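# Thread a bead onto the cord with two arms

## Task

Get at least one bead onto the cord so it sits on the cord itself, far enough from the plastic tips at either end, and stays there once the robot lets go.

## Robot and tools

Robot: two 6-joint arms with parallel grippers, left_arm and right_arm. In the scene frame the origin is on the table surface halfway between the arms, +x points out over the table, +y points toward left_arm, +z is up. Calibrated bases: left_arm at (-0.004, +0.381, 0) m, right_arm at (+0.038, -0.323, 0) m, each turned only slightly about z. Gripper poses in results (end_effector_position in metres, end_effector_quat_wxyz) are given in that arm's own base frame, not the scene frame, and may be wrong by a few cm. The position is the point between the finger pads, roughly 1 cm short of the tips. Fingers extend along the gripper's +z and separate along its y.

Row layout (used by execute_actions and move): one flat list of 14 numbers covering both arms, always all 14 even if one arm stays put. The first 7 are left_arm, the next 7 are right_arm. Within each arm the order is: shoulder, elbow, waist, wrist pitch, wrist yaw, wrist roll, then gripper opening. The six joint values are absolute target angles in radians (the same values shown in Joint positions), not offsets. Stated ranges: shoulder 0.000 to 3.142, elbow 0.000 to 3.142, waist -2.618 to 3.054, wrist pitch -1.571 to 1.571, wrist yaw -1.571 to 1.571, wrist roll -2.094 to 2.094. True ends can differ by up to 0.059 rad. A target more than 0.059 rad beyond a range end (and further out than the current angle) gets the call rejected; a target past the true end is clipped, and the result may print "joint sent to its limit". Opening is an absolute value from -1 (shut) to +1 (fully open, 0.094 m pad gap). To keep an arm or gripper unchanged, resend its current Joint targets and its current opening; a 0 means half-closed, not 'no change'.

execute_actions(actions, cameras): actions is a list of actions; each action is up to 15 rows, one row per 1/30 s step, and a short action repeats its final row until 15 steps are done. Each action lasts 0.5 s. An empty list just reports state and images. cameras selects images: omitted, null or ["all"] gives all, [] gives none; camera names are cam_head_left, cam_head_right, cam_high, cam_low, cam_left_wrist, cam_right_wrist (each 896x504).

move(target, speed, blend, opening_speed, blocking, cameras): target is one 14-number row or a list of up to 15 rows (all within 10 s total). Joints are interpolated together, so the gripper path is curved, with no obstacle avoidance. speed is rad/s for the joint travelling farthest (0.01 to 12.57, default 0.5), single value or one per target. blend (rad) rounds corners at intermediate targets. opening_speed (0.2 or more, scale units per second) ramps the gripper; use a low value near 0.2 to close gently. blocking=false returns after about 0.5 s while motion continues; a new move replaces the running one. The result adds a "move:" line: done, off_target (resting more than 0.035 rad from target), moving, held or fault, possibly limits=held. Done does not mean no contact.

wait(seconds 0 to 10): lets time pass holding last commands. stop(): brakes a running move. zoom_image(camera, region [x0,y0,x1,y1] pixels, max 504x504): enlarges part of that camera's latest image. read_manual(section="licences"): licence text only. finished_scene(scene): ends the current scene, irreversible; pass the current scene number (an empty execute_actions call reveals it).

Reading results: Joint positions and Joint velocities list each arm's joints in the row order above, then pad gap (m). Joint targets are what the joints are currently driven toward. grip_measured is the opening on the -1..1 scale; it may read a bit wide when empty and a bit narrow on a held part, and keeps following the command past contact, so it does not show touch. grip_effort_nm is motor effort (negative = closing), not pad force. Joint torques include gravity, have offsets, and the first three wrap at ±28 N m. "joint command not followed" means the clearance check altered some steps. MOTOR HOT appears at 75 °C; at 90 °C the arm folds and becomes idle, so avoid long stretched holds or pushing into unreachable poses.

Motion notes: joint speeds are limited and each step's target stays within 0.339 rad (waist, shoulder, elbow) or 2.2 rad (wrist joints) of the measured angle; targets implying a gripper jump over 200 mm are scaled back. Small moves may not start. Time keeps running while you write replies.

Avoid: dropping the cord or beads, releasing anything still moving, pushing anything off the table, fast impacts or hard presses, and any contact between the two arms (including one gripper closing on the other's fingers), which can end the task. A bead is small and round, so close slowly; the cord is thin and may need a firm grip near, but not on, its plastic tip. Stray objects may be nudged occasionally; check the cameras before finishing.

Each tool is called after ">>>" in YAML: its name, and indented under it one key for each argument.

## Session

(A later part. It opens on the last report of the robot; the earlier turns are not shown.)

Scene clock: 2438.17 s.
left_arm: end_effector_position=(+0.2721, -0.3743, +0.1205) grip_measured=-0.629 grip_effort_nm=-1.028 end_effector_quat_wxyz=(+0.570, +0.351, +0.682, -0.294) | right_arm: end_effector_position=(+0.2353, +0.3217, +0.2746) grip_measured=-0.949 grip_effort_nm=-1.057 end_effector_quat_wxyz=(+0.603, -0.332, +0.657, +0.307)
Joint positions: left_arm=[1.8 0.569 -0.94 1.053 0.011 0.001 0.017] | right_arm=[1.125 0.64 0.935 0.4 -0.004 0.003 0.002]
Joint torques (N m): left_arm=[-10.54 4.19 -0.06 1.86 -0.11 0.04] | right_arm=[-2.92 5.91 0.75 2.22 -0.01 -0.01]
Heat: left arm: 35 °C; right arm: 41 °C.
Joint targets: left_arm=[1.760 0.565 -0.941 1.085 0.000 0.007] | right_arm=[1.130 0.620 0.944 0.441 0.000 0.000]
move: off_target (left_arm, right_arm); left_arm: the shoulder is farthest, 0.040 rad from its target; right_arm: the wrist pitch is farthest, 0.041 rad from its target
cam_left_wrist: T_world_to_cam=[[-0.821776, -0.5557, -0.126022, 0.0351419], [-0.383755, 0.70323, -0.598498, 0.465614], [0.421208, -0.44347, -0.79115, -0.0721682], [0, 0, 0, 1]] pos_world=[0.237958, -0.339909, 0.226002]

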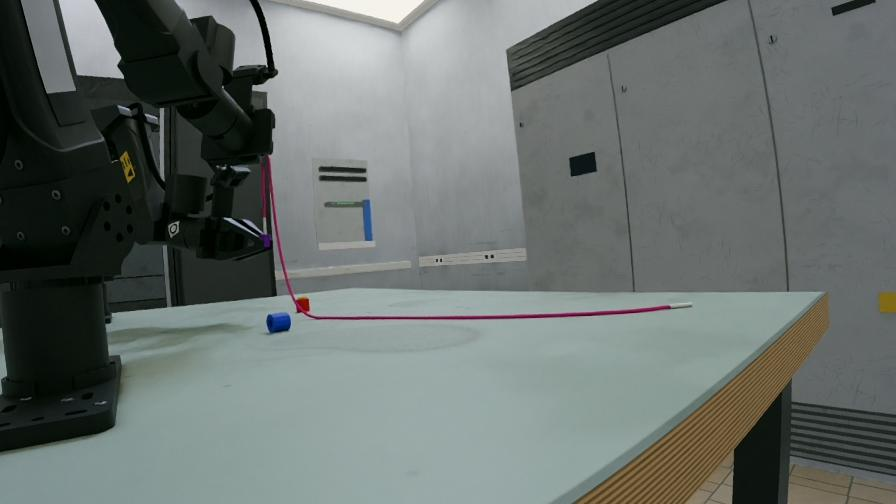

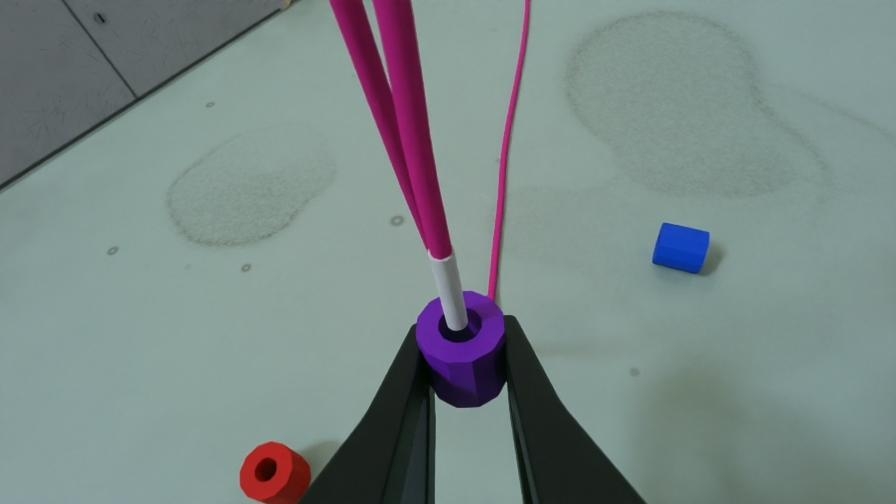

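>>> move:
  target: [1.760, 0.565, -0.941, 1.085, 0.0, 0.007, -0.67, 1.140, 0.585, 0.9440, 0.486, 0.0, 0.0, -0.97]
  speed: 0.06
  cameras: ["cam_low", "cam_left_wrist"]

>>> zoom_image:
  camera: "cam_low"
  region: [220, 140, 320, 260]

>>> zoom_image:
  camera: "cam_left_wrist"
  region: [360, 120, 600, 420]

Scene clock: 2450.97 s.
left_arm: end_effector_position=(+0.2721, -0.3743, +0.1205) grip_measured=-0.629 grip_effort_nm=-1.028 end_effector_quat_wxyz=(+0.570, +0.351, +0.682, -0.294) | right_arm: end_effector_position=(+0.2349, +0.3212, +0.2650) grip_measured=-0.949 grip_effort_nm=-1.053 end_effector_quat_wxyz=(+0.603, -0.332, +0.657, +0.307)
Joint positions: left_arm=[1.8 0.569 -0.94 1.053 0.011 0.001 0.017] | right_arm=[1.134 0.605 0.935 0.445 -0.004 0.003 0.002]
Joint torques (N m): left_arm=[-10.55 4.19 -0.08 1.86 -0.11 0.04] | right_arm=[-2.91 5.79 0.73 2.21 0.03 -0.01]
Heat: left arm: 35 °C; right arm: 43 °C.
Joint targets: left_arm=[1.760 0.565 -0.941 1.085 0.000 0.007] | right_arm=[1.140 0.585 0.944 0.486 0.000 0.000]
move: off_target (left_arm, right_arm); left_arm: the shoulder is farthest, 0.040 rad from its target; right_arm: the wrist pitch is farthest, 0.041 rad from its target
cam_left_wrist: T_world_to_cam=[[-0.821776, -0.5557, -0.126022, 0.0351419], [-0.383755, 0.70323, -0.598498, 0.465614], [0.421208, -0.44347, -0.79115, -0.0721682], [0, 0, 0, 1]] pos_world=[0.237958, -0.339909, 0.226002]

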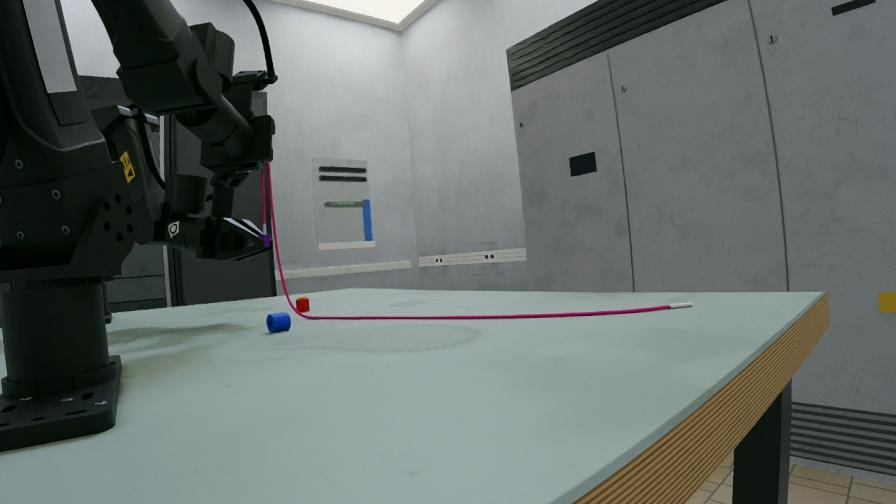

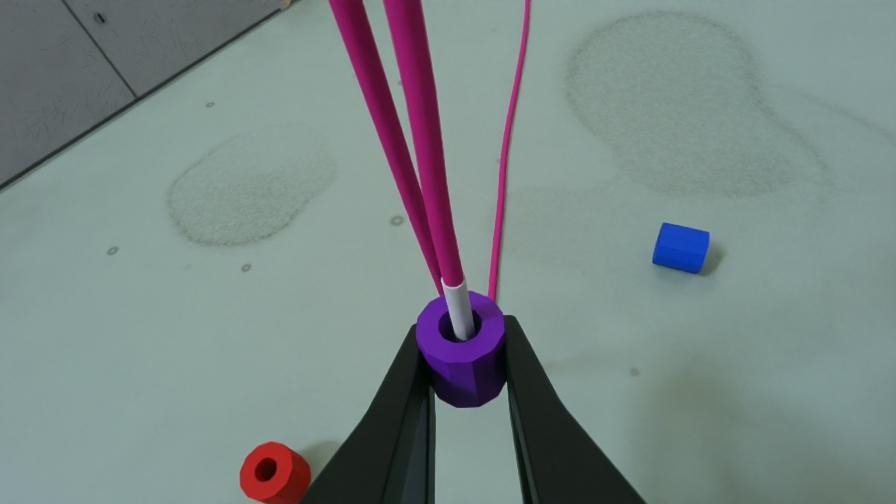

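Scaled by 4.200 (camera's finer frame: 1280x720).

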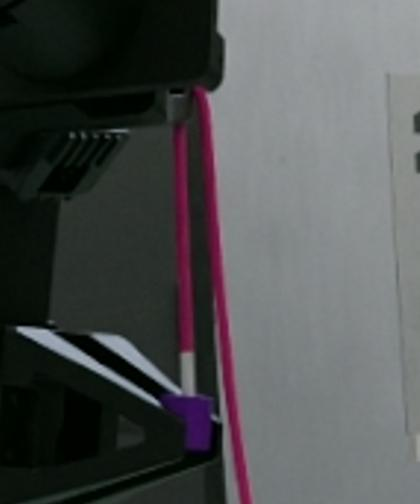

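Scaled by 1.680 (camera's finer frame: 1280x720).

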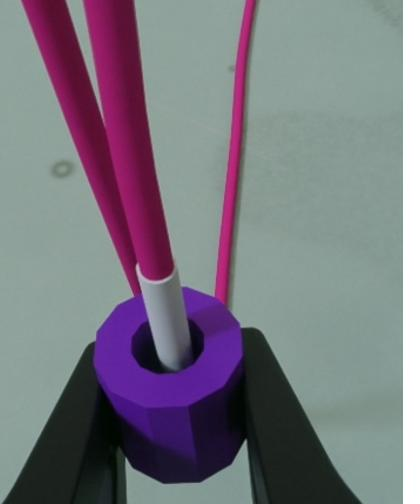

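>>> move:
  target:
    - [1.760, 0.565, -0.941, 1.085, 0.0, 0.007, -0.67, 1.198, 0.4885, 0.9440, 0.640, 0.0, 0.0, -0.97]
    - [1.760, 0.565, -0.941, 1.085, 0.0, 0.007, -0.67, 1.263, 0.4236, 0.9440, 0.770, 0.0, 0.0, -0.97]
  speed: 0.12
  cameras: ["cam_low", "cam_left_wrist", "cam_high", "cam_head_right"]

>>> zoom_image:
  camera: "cam_low"
  region: [200, 140, 340, 290]

>>> zoom_image:
  camera: "cam_left_wrist"
  region: [360, 120, 600, 420]

Scene clock: 2480.37 s.
left_arm: end_effector_position=(+0.2721, -0.3743, +0.1205) grip_measured=-0.629 grip_effort_nm=-1.023 end_effector_quat_wxyz=(+0.570, +0.351, +0.682, -0.294) | right_arm: end_effector_position=(+0.2349, +0.3212, +0.2120) grip_measured=-0.949 grip_effort_nm=-1.057 end_effector_quat_wxyz=(+0.603, -0.332, +0.657, +0.307)
Joint positions: left_arm=[1.8 0.569 -0.94 1.053 0.011 0.001 0.017] | right_arm=[1.256 0.442 0.935 0.731 -0.004 0.003 0.002]
Joint torques (N m): left_arm=[-10.52 4.18 -0.08 1.85 -0.11 0.04] | right_arm=[-3.23 5.31 0.79 2.19 0.03 -0.03]
Heat: left arm: 35 °C; right arm: 44 °C.
Joint targets: left_arm=[1.760 0.565 -0.941 1.085 0.000 0.007] | right_arm=[1.263 0.423 0.944 0.770 0.000 0.000]
move: off_target (left_arm, right_arm); left_arm: the shoulder is farthest, 0.040 rad from its target; right_arm: the wrist pitch is farthest, 0.039 rad from its target
cam_left_wrist: T_world_to_cam=[[-0.821776, -0.5557, -0.126022, 0.0351419], [-0.383755, 0.70323, -0.598498, 0.465614], [0.421208, -0.44347, -0.79115, -0.0721682], [0, 0, 0, 1]] pos_world=[0.237958, -0.339909, 0.226002]
Images, in order (width x height): cam_head_right 896x504, cam_high 896x504, cam_low 896x504, cam_left_wrist 896x504.

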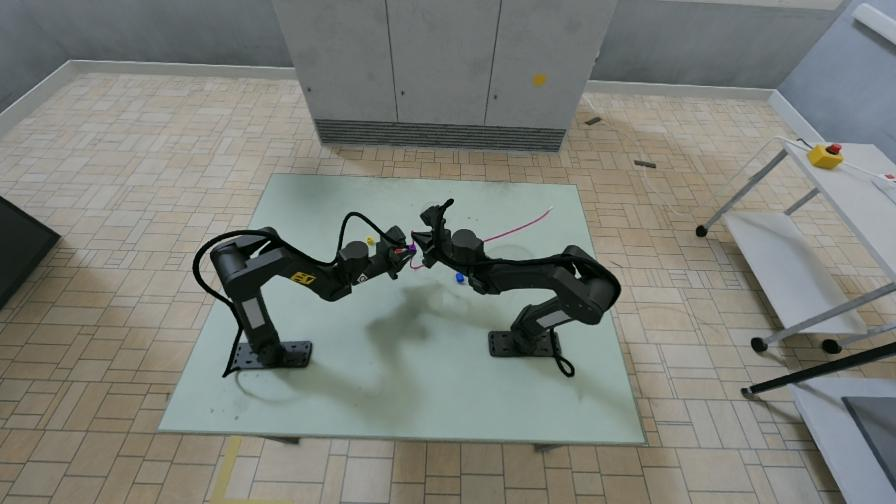

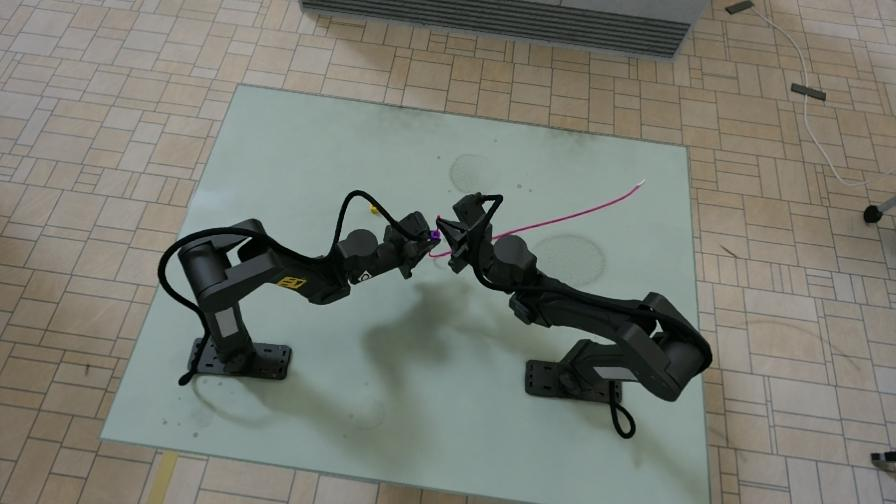

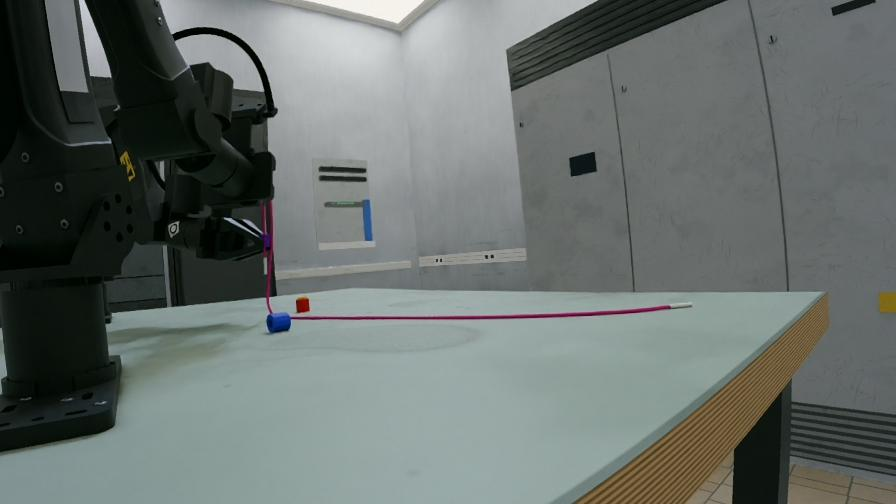

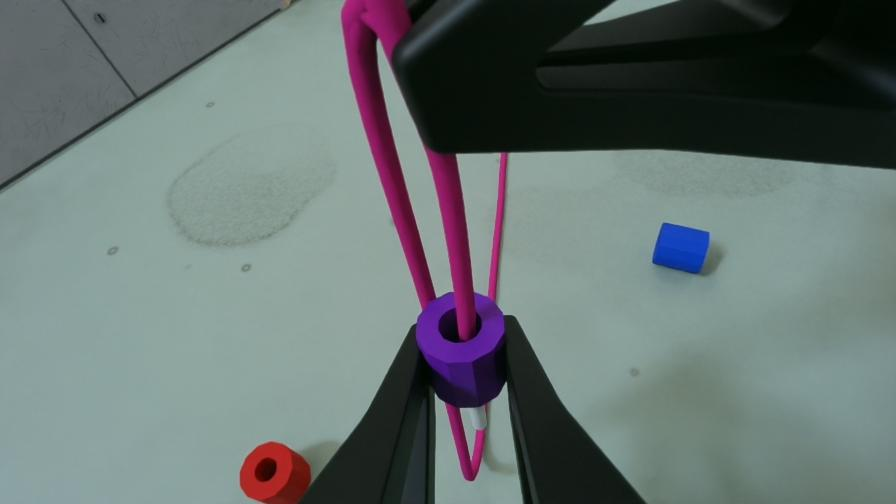

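Scaled by 3.360 (camera's finer frame: 1280x720).

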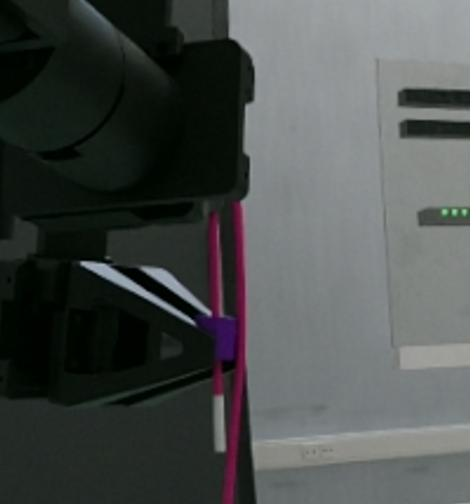

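Scaled by 1.680 (camera's finer frame: 1280x720).

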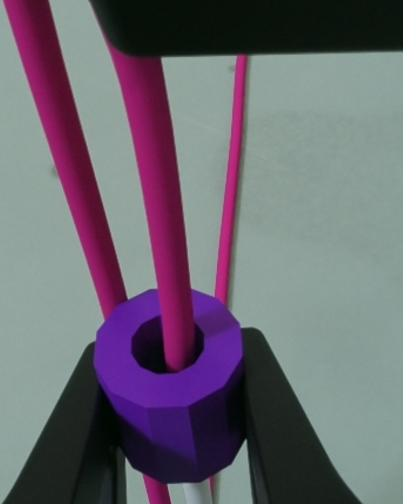

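>>> move:
  target:
    - [1.812, 0.562, -0.941, 1.085, 0.0, 0.007, -0.67, 1.306, 0.392, 0.9440, 0.843, 0.0, 0.0, -0.97]
    - [1.962, 0.553, -0.941, 1.2425, 0.0, 0.007, -0.67, 1.440, 0.324, 0.9440, 1.0445, 0.0, 0.0, -0.97]
    - [2.109, 0.5425, -0.941, 1.400, 0.0, 0.007, -0.67, 1.616, 0.275, 0.9440, 1.269, 0.0, 0.0, -0.97]
  speed: 0.1
  cameras: ["cam_low", "cam_left_wrist", "cam_high", "cam_head_right"]

>>> zoom_image:
  camera: "cam_low"
  region: [200, 160, 360, 340]

Scene clock: 2533.43 s.
left_arm: end_effector_position=(+0.2715, -0.3731, +0.0550) grip_measured=-0.629 grip_effort_nm=-1.033 end_effector_quat_wxyz=(+0.563, +0.354, +0.689, -0.290) | right_arm: end_effector_position=(+0.2343, +0.3204, +0.1385) grip_measured=-0.949 grip_effort_nm=-1.057 end_effector_quat_wxyz=(+0.601, -0.333, +0.659, +0.306)
Joint positions: left_arm=[2.091 0.547 -0.94 1.344 0.01 0.001 0.017] | right_arm=[1.605 0.291 0.935 1.225 -0.004 0.003 0.002]
Joint torques (N m): left_arm=[-6.43 2.67 -0.08 2.07 -0.1 0.04] | right_arm=[-4.08 3.41 0.79 2.26 0.02 -0.01]
Heat: left arm: 36 °C; right arm: 43 °C.
Joint targets: left_arm=[2.109 0.543 -0.941 1.400 0.000 0.007] | right_arm=[1.616 0.275 0.944 1.269 0.000 0.000]
move: off_target (left_arm, right_arm); left_arm: the wrist pitch is farthest, 0.056 rad from its target; right_arm: the wrist pitch is farthest, 0.044 rad from its target
cam_left_wrist: T_world_to_cam=[[-0.822716, -0.554439, -0.125439, 0.0277604], [-0.391909, 0.713066, -0.58133, 0.430313], [0.411758, -0.429109, -0.80394, -0.114596], [0, 0, 0, 1]] pos_world=[0.238668, -0.340624, 0.161508]
Images, in order (width x height): cam_head_right 896x504, cam_high 896x504, cam_low 896x504, cam_left_wrist 896x504.

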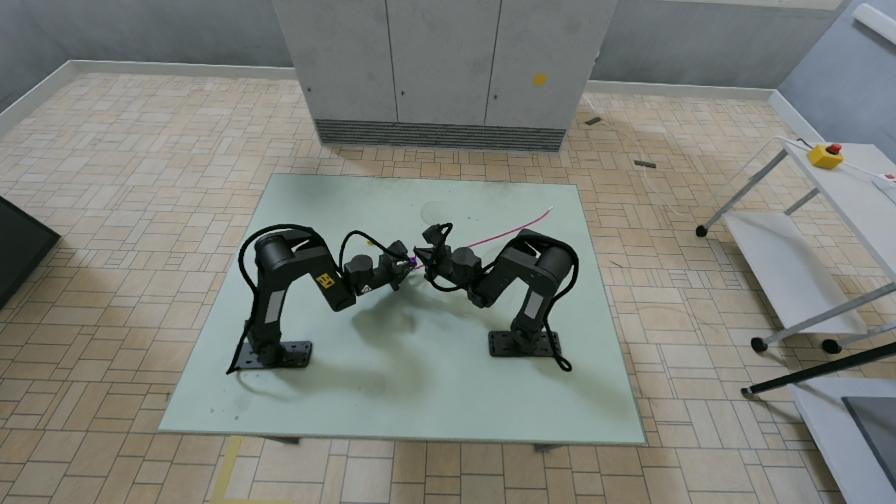

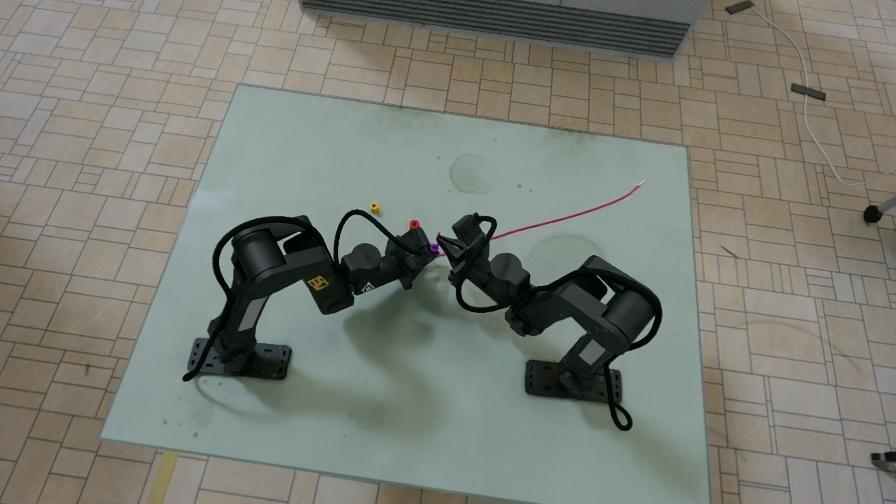

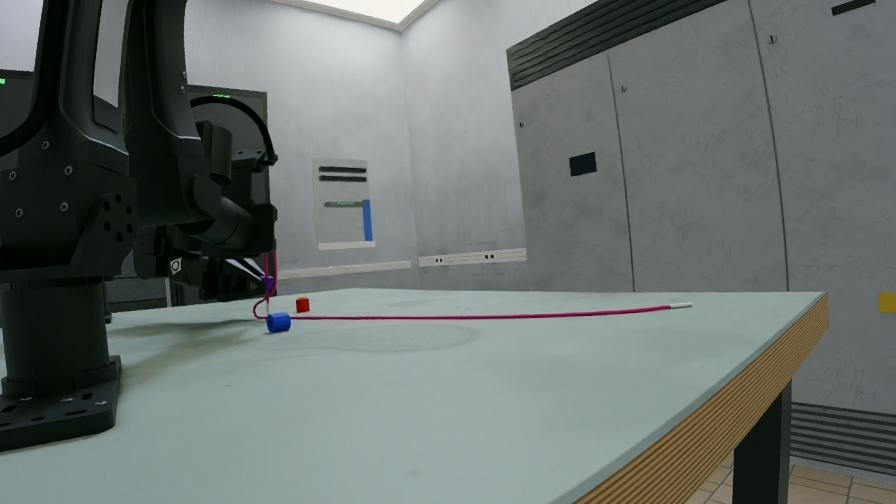

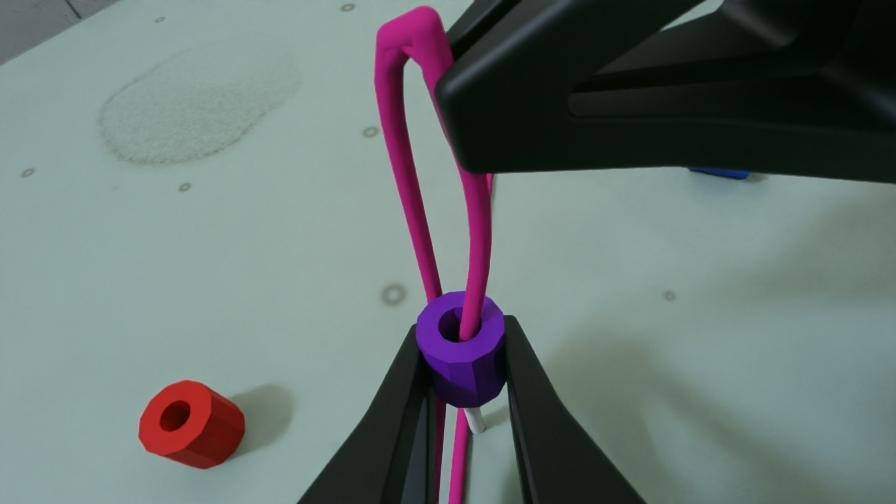

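Scaled by 2.800 (camera's finer frame: 1280x720).

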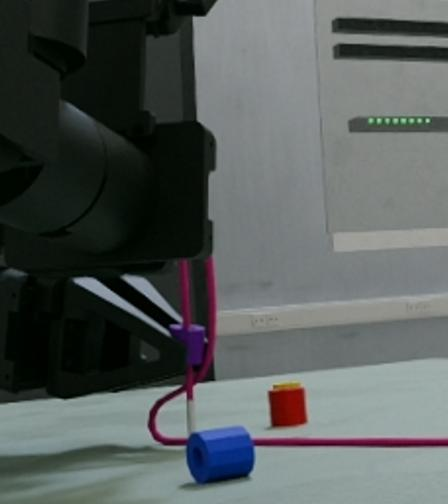

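>>> move:
  target: [2.109, 0.5425, -0.941, 1.400, 0.0, 0.007, -0.67, 1.674, 0.269, 0.9440, 1.332, 0.0, 0.0, -0.97]
  speed: 0.08
  cameras: ["cam_low", "cam_left_wrist", "cam_right_wrist"]

>>> zoom_image:
  camera: "cam_low"
  region: [200, 200, 340, 340]

Scene clock: 2561.93 s.
left_arm: end_effector_position=(+0.2715, -0.3731, +0.0551) grip_measured=-0.629 grip_effort_nm=-1.028 end_effector_quat_wxyz=(+0.563, +0.354, +0.689, -0.290) | right_arm: end_effector_position=(+0.2356, +0.3222, +0.1319) grip_measured=-0.949 grip_effort_nm=-1.057 end_effector_quat_wxyz=(+0.602, -0.333, +0.658, +0.307)
Joint positions: left_arm=[2.091 0.547 -0.94 1.344 0.01 0.001 0.017] | right_arm=[1.662 0.291 0.935 1.285 -0.004 0.002 0.002]
Joint torques (N m): left_arm=[-6.46 2.66 -0.06 2.07 -0.11 0.05] | right_arm=[-4.27 2.76 0.73 2.29 0.03 -0.02]
Heat: left arm: 37 °C; right arm: 43 °C.
Joint targets: left_arm=[2.109 0.543 -0.941 1.400 0.000 0.007] | right_arm=[1.674 0.269 0.944 1.332 0.000 0.000]
move: off_target (left_arm, right_arm); left_arm: the wrist pitch is farthest, 0.056 rad from its target; right_arm: the wrist pitch is farthest, 0.047 rad from its target
cam_left_wrist: T_world_to_cam=[[-0.822702, -0.554457, -0.125451, 0.0277655], [-0.39175, 0.712884, -0.58166, 0.430324], [0.411938, -0.429387, -0.8037, -0.114692], [0, 0, 0, 1]] pos_world=[0.238668, -0.340624, 0.161607]
cam_right_wrist: T_world_to_cam=[[0.797293, -0.594764, -0.102856, 0.0192094], [-0.496633, -0.549566, -0.671813, 0.407781], [0.343044, 0.586713, -0.733545, -0.0571729], [0, 0, 0, 1]] pos_world=[0.206815, 0.269072, 0.233989]

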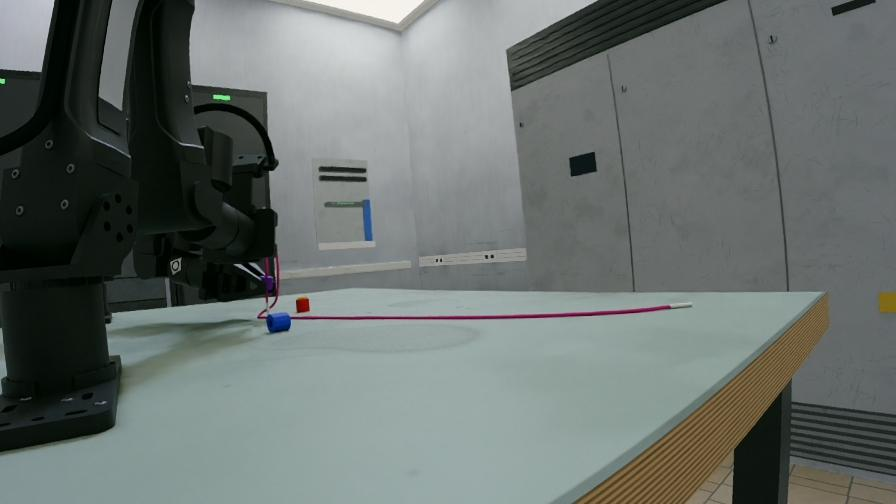

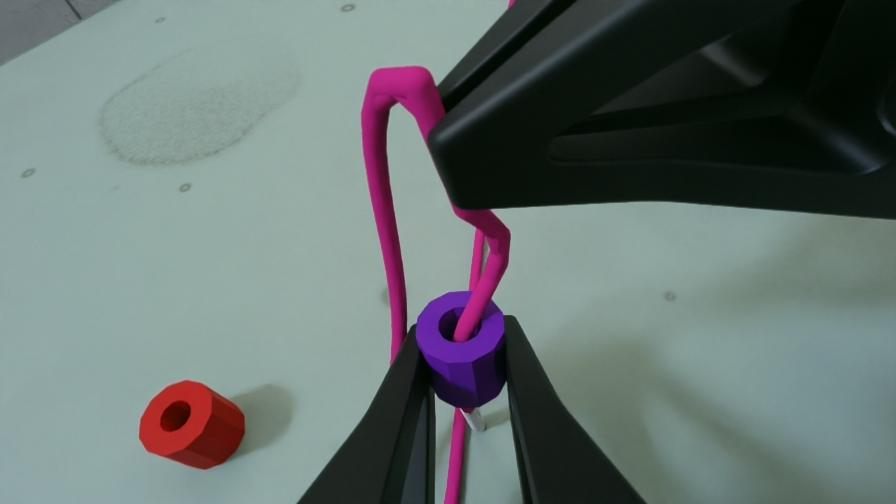

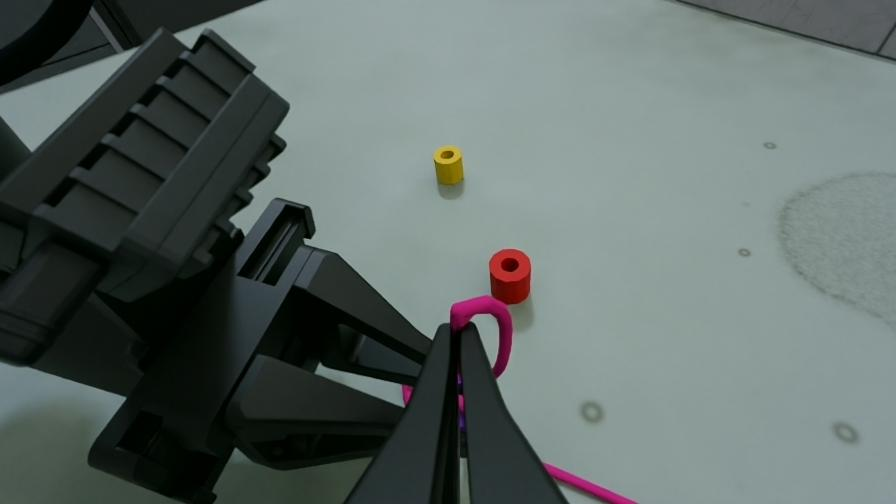

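Scaled by 3.600 (camera's finer frame: 1280x720).

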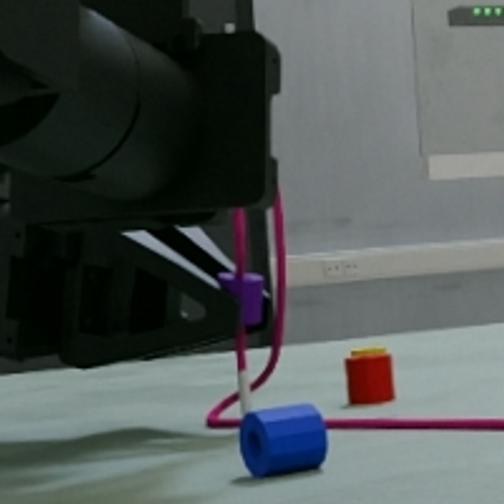

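>>> move:
  target: [2.109, 0.5425, -0.941, 1.400, 0.0, 0.007, -0.67, 1.674, 0.269, 0.9440, 1.332, 0.0, 0.0, -0.6]
  speed: 0.08
  opening_speed: 0.3
  cameras: ["cam_low", "cam_left_wrist", "cam_right_wrist"]

>>> zoom_image:
  camera: "cam_low"
  region: [200, 200, 340, 340]

Scene clock: 2587.23 s.
left_arm: end_effector_position=(+0.2715, -0.3731, +0.0551) grip_measured=-0.629 grip_effort_nm=-1.028 end_effector_quat_wxyz=(+0.563, +0.354, +0.689, -0.290) | right_arm: end_effector_position=(+0.2356, +0.3222, +0.1321) grip_measured=-0.603 grip_effort_nm=0.134 end_effector_quat_wxyz=(+0.603, -0.332, +0.657, +0.307)
Joint positions: left_arm=[2.091 0.547 -0.94 1.344 0.01 0.001 0.017] | right_arm=[1.662 0.291 0.935 1.286 -0.004 0.002 0.019]
Joint torques (N m): left_arm=[-6.46 2.66 -0.09 2.07 -0.1 0.05] | right_arm=[-4.22 2.74 0.8 2.29 0.02 -0.01]
Heat: left arm: 38 °C; right arm: 41 °C.
Joint targets: left_arm=[2.109 0.543 -0.941 1.400 0.000 0.007] | right_arm=[1.674 0.269 0.944 1.332 0.000 0.000]
move: off_target (left_arm, right_arm); left_arm: the wrist pitch is farthest, 0.056 rad from its target; right_arm: the wrist pitch is farthest, 0.046 rad from its target
cam_left_wrist: T_world_to_cam=[[-0.822702, -0.554457, -0.125451, 0.0277655], [-0.39175, 0.712884, -0.58166, 0.430324], [0.411938, -0.429387, -0.8037, -0.114692], [0, 0, 0, 1]] pos_world=[0.238668, -0.340624, 0.161607]
cam_right_wrist: T_world_to_cam=[[0.797333, -0.594697, -0.102933, 0.0192111], [-0.496369, -0.549123, -0.67237, 0.407802], [0.343334, 0.587195, -0.733024, -0.0574123], [0, 0, 0, 1]] pos_world=[0.206814, 0.269071, 0.234087]

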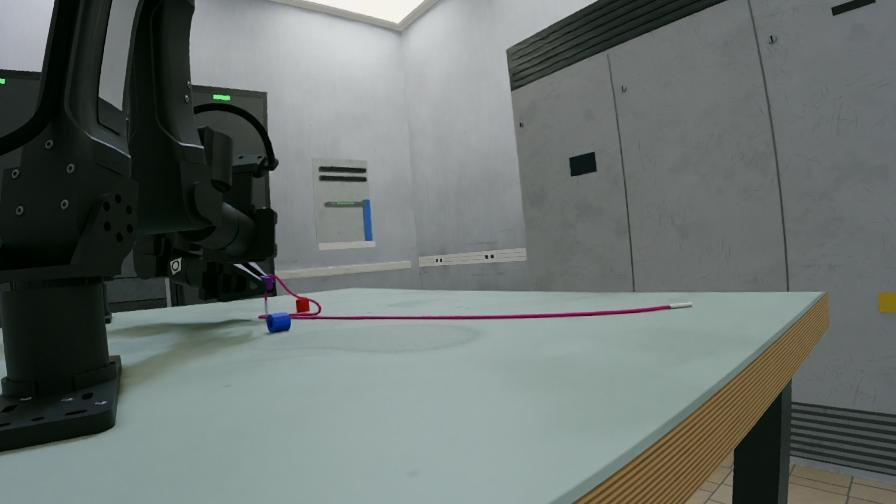

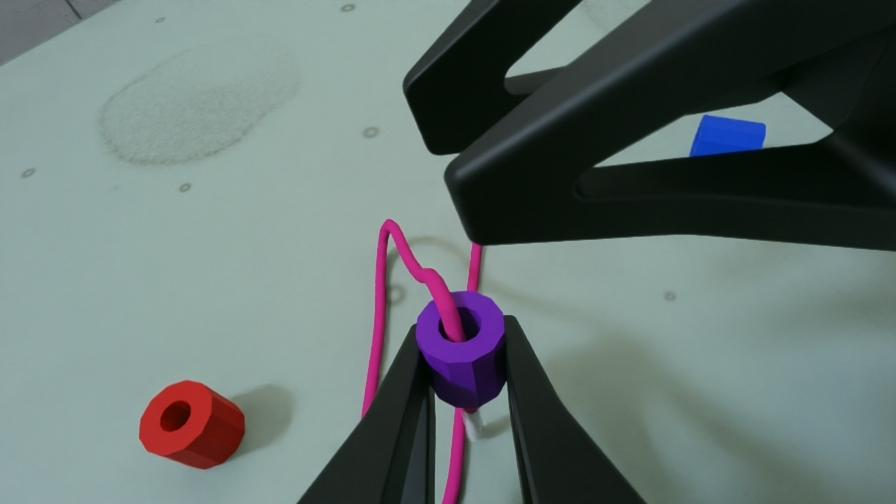

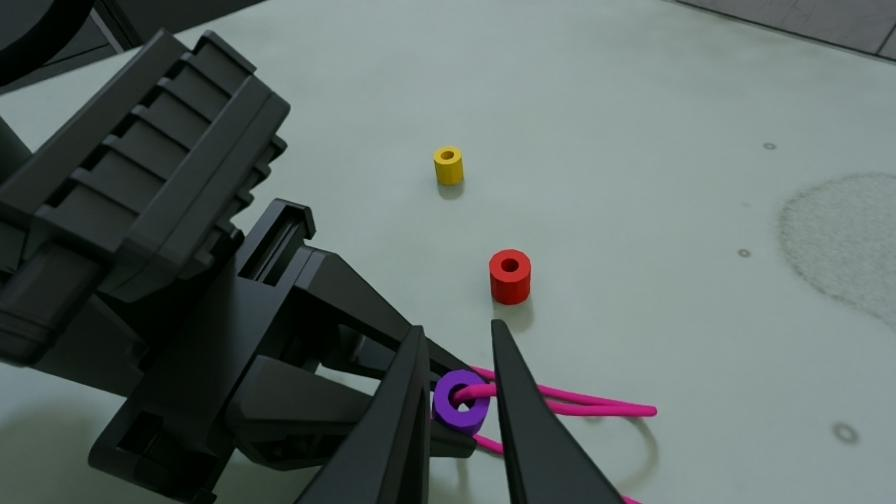

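Scaled by 3.600 (camera's finer frame: 1280x720).

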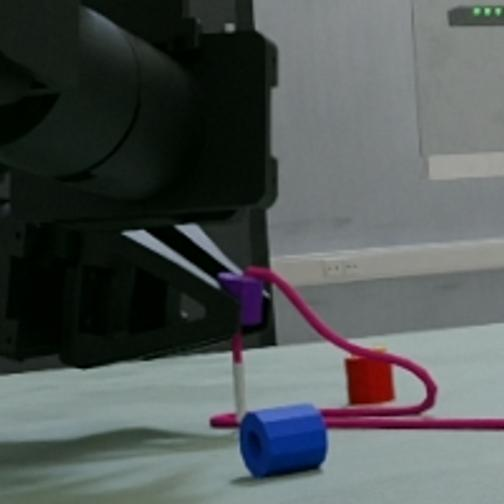

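>>> move:
  target:
    - [2.109, 0.5425, -0.941, 1.400, 0.0, 0.007, -0.67, 1.20, 0.505, 0.9440, 0.687, 0.0, 0.0, -0.6]
    - [2.109, 0.5425, -0.941, 1.400, 0.0, 0.007, -0.67, 1.15, 0.55, 0.40, 0.60, 0.0, 0.0, -0.6]
  speed: [0.25, 0.5]
  cameras: ["cam_low", "cam_left_wrist", "cam_high"]

>>> zoom_image:
  camera: "cam_low"
  region: [200, 200, 340, 340]

Scene clock: 2700.40 s.
left_arm: end_effector_position=(+0.2715, -0.3731, +0.0551) grip_measured=-0.629 grip_effort_nm=-1.028 end_effector_quat_wxyz=(+0.563, +0.354, +0.689, -0.290) | right_arm: end_effector_position=(+0.3632, +0.1566, +0.2383) grip_measured=-0.603 grip_effort_nm=0.134 end_effector_quat_wxyz=(+0.666, -0.147, +0.718, +0.138)
Joint positions: left_arm=[2.091 0.547 -0.94 1.344 0.01 0.001 0.017] | right_arm=[1.176 0.504 0.405 0.597 0 0.002 0.019]
Joint torques (N m): left_arm=[-6.43 2.67 -0.08 2.07 -0.11 0.05] | right_arm=[-5.42 10.55 -0.42 1.82 0 -0.01]
Heat: left arm: 40 °C; right arm: 40 °C.
Joint targets: left_arm=[2.109 0.543 -0.941 1.400 0.000 0.007] | right_arm=[1.150 0.550 0.400 0.600 0.000 0.000]
move: off_target (left_arm, right_arm); left_arm: the wrist pitch is farthest, 0.056 rad from its target; right_arm: the elbow is farthest, 0.046 rad from its target
cam_left_wrist: T_world_to_cam=[[-0.822702, -0.554457, -0.125451, 0.0277655], [-0.39175, 0.712884, -0.58166, 0.430324], [0.411938, -0.429387, -0.8037, -0.114692], [0, 0, 0, 1]] pos_world=[0.238668, -0.340624, 0.161607]
Images, in order (width x height): cam_high 896x504, cam_low 896x504, cam_left_wrist 896x504.

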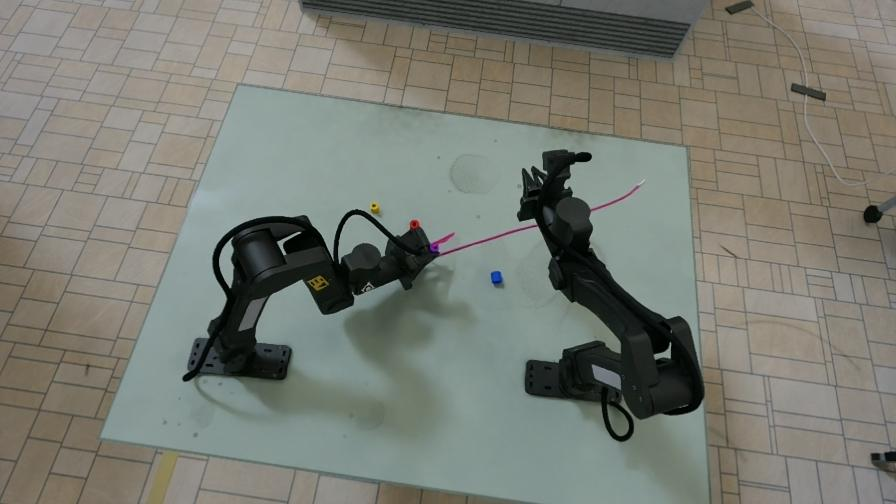

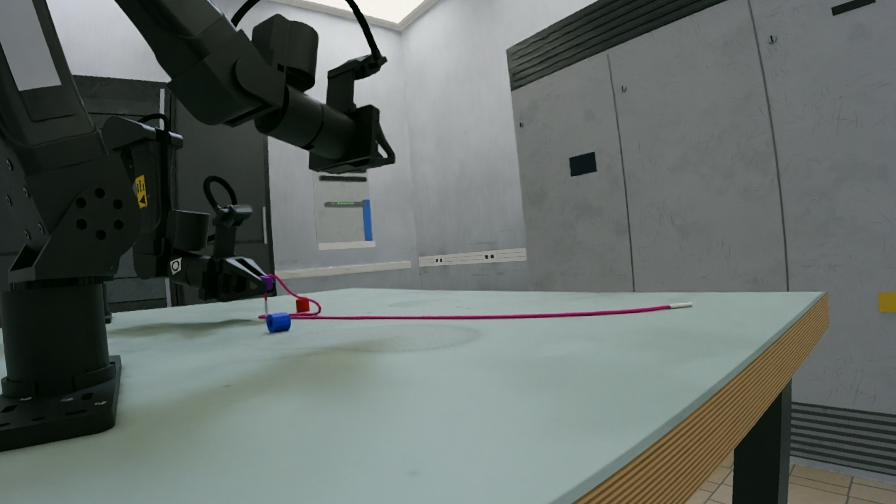

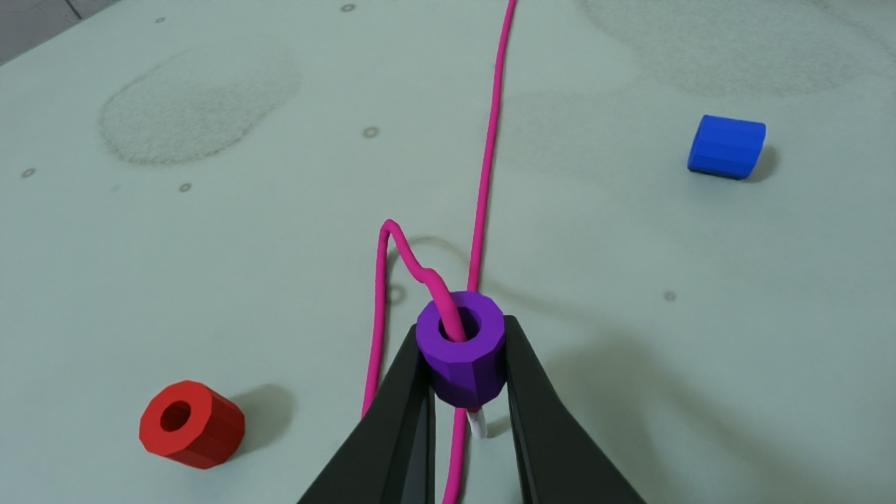

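Scaled by 3.600 (camera's finer frame: 1280x720).

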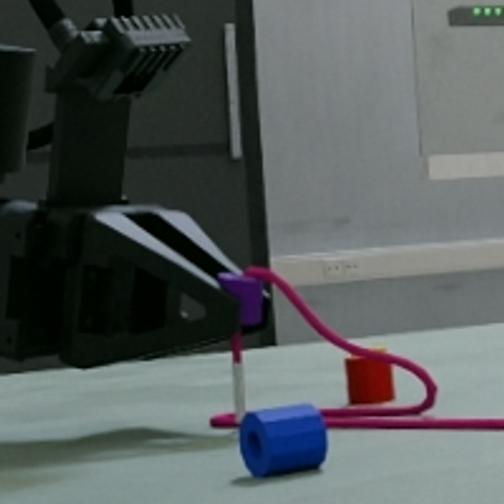

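>>> move:
  target:
    - [1.645, 0.60, -0.941, 0.60, 0.0, 0.007, -0.67, 1.176, 0.550, 0.400, 0.600, 0.0, 0.0, -0.6]
    - [1.700, 1.0, -0.941, -0.19, 0.0, 0.007, -0.67, 1.176, 0.550, 0.400, 0.600, 0.0, 0.0, -0.6]
    - [1.930, 1.434, -0.941, -0.753, 0.0, 0.007, -0.67, 1.176, 0.550, 0.400, 0.600, 0.0, 0.0, -0.6]
    - [2.238, 1.888, -0.941, -1.22, 0.0, 0.007, -0.67, 1.176, 0.550, 0.400, 0.600, 0.0, 0.0, -0.6]
  speed: 0.4
  blend: [0.05, 0.05, 0.05, 0]

>>> zoom_image:
  camera: "cam_left_wrist"
  region: [300, 150, 650, 500]

Scene clock: 2776.80 s.
left_arm: end_effector_position=(+0.2529, -0.3459, +0.0504) grip_measured=-0.629 grip_effort_nm=-1.038 end_effector_quat_wxyz=(-0.002, +0.455, +0.890, -0.001) | right_arm: end_effector_position=(+0.3631, +0.1566, +0.2380) grip_measured=-0.603 grip_effort_nm=0.134 end_effector_quat_wxyz=(+0.666, -0.147, +0.719, +0.137)
Joint positions: left_arm=[2.218 1.856 -0.94 -1.213 0.003 0.005 0.017] | right_arm=[1.176 0.504 0.405 0.596 0 0.002 0.019]
Joint torques (N m): left_arm=[-9.77 7.75 -0.06 0.27 -0.04 0.02] | right_arm=[-3.37 10.61 -0.4 1.85 -0.02 -0.01]
Heat: left arm: 39 °C; right arm: 39 °C.
Joint targets: left_arm=[2.238 1.888 -0.941 -1.220 0.000 0.007] | right_arm=[1.176 0.550 0.400 0.600 0.000 0.000]
move: off_target (right_arm); right_arm: the elbow is farthest, 0.046 rad from its target
cam_left_wrist: T_world_to_cam=[[-0.879319, -0.476196, 0.00598102, 0.0617917], [-0.34629, 0.647961, 0.678402, 0.303426], [-0.326928, 0.594461, -0.734666, 0.438479], [0, 0, 0, 1]] pos_world=[0.302759, -0.427842, 0.115921]
cam_right_wrist: T_world_to_cam=[[0.384513, -0.917386, -0.102724, 0.0304164], [-0.700781, -0.217653, -0.679362, 0.475387], [0.600879, 0.33321, -0.726578, 0.018408], [0, 0, 0, 1]] pos_world=[0.310386, 0.125239, 0.339459]

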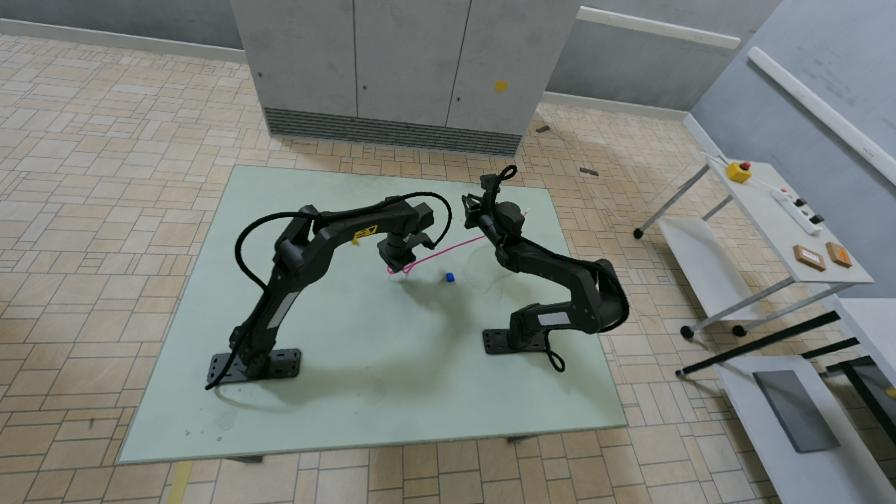

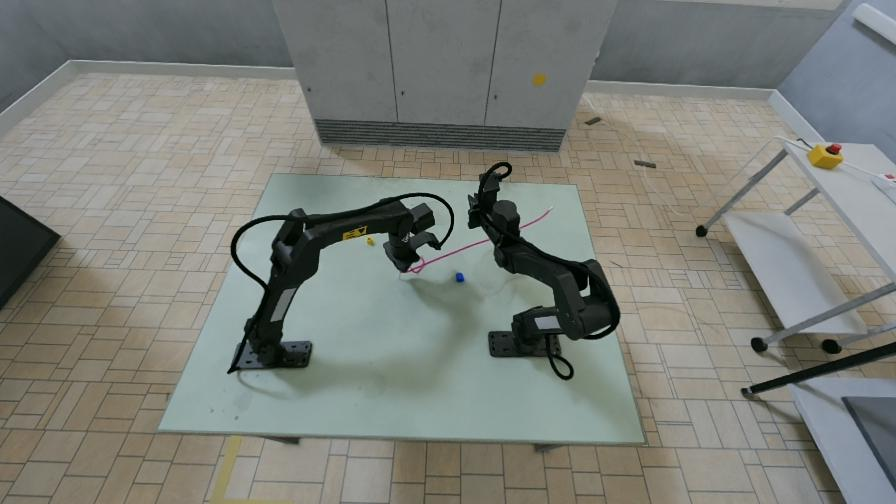

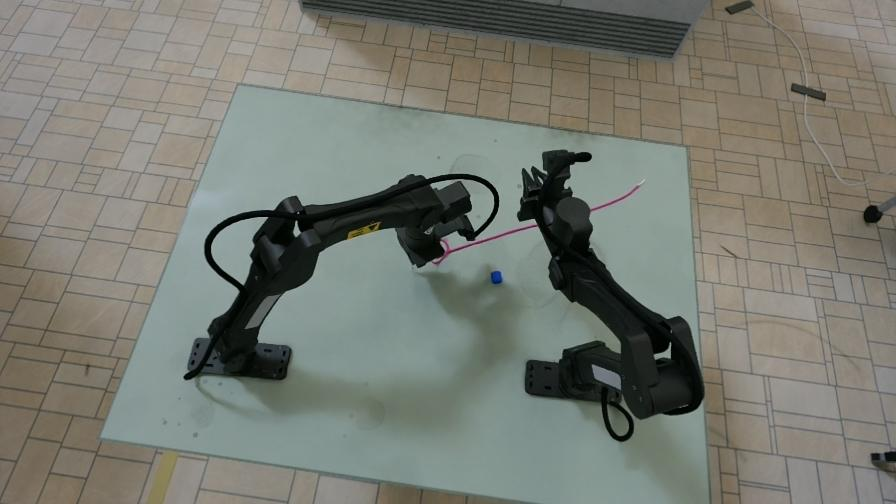

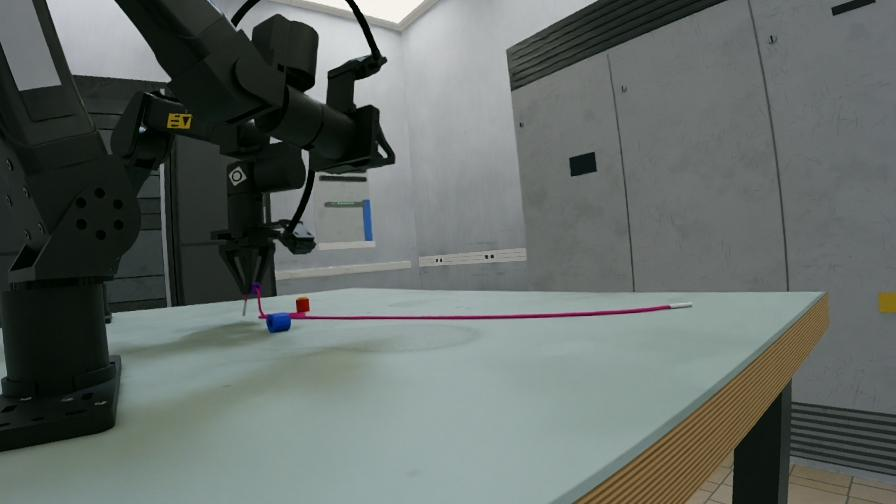

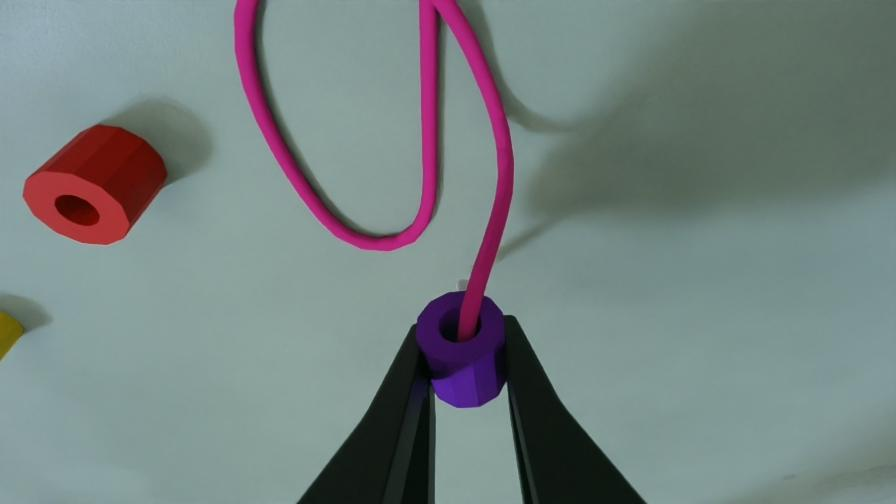

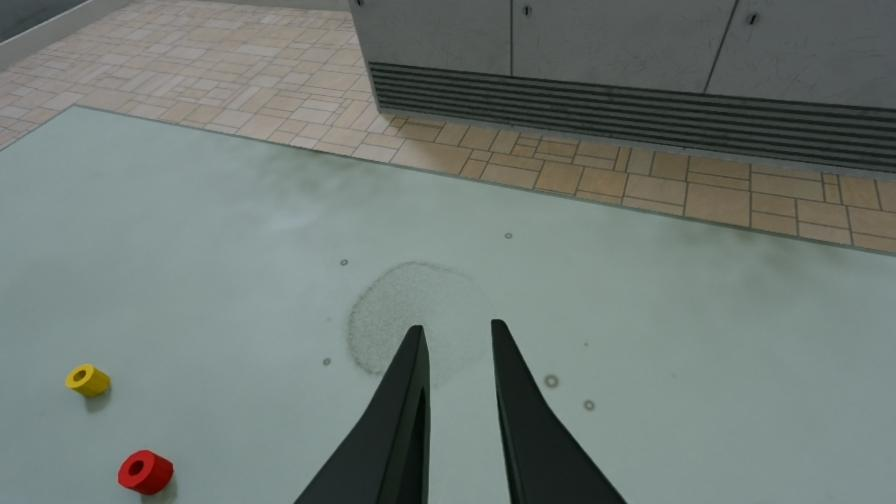

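Scaled by 1.440 (camera's finer frame: 1280x720).

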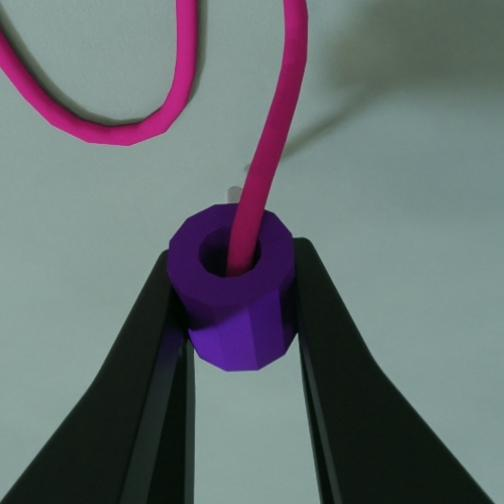

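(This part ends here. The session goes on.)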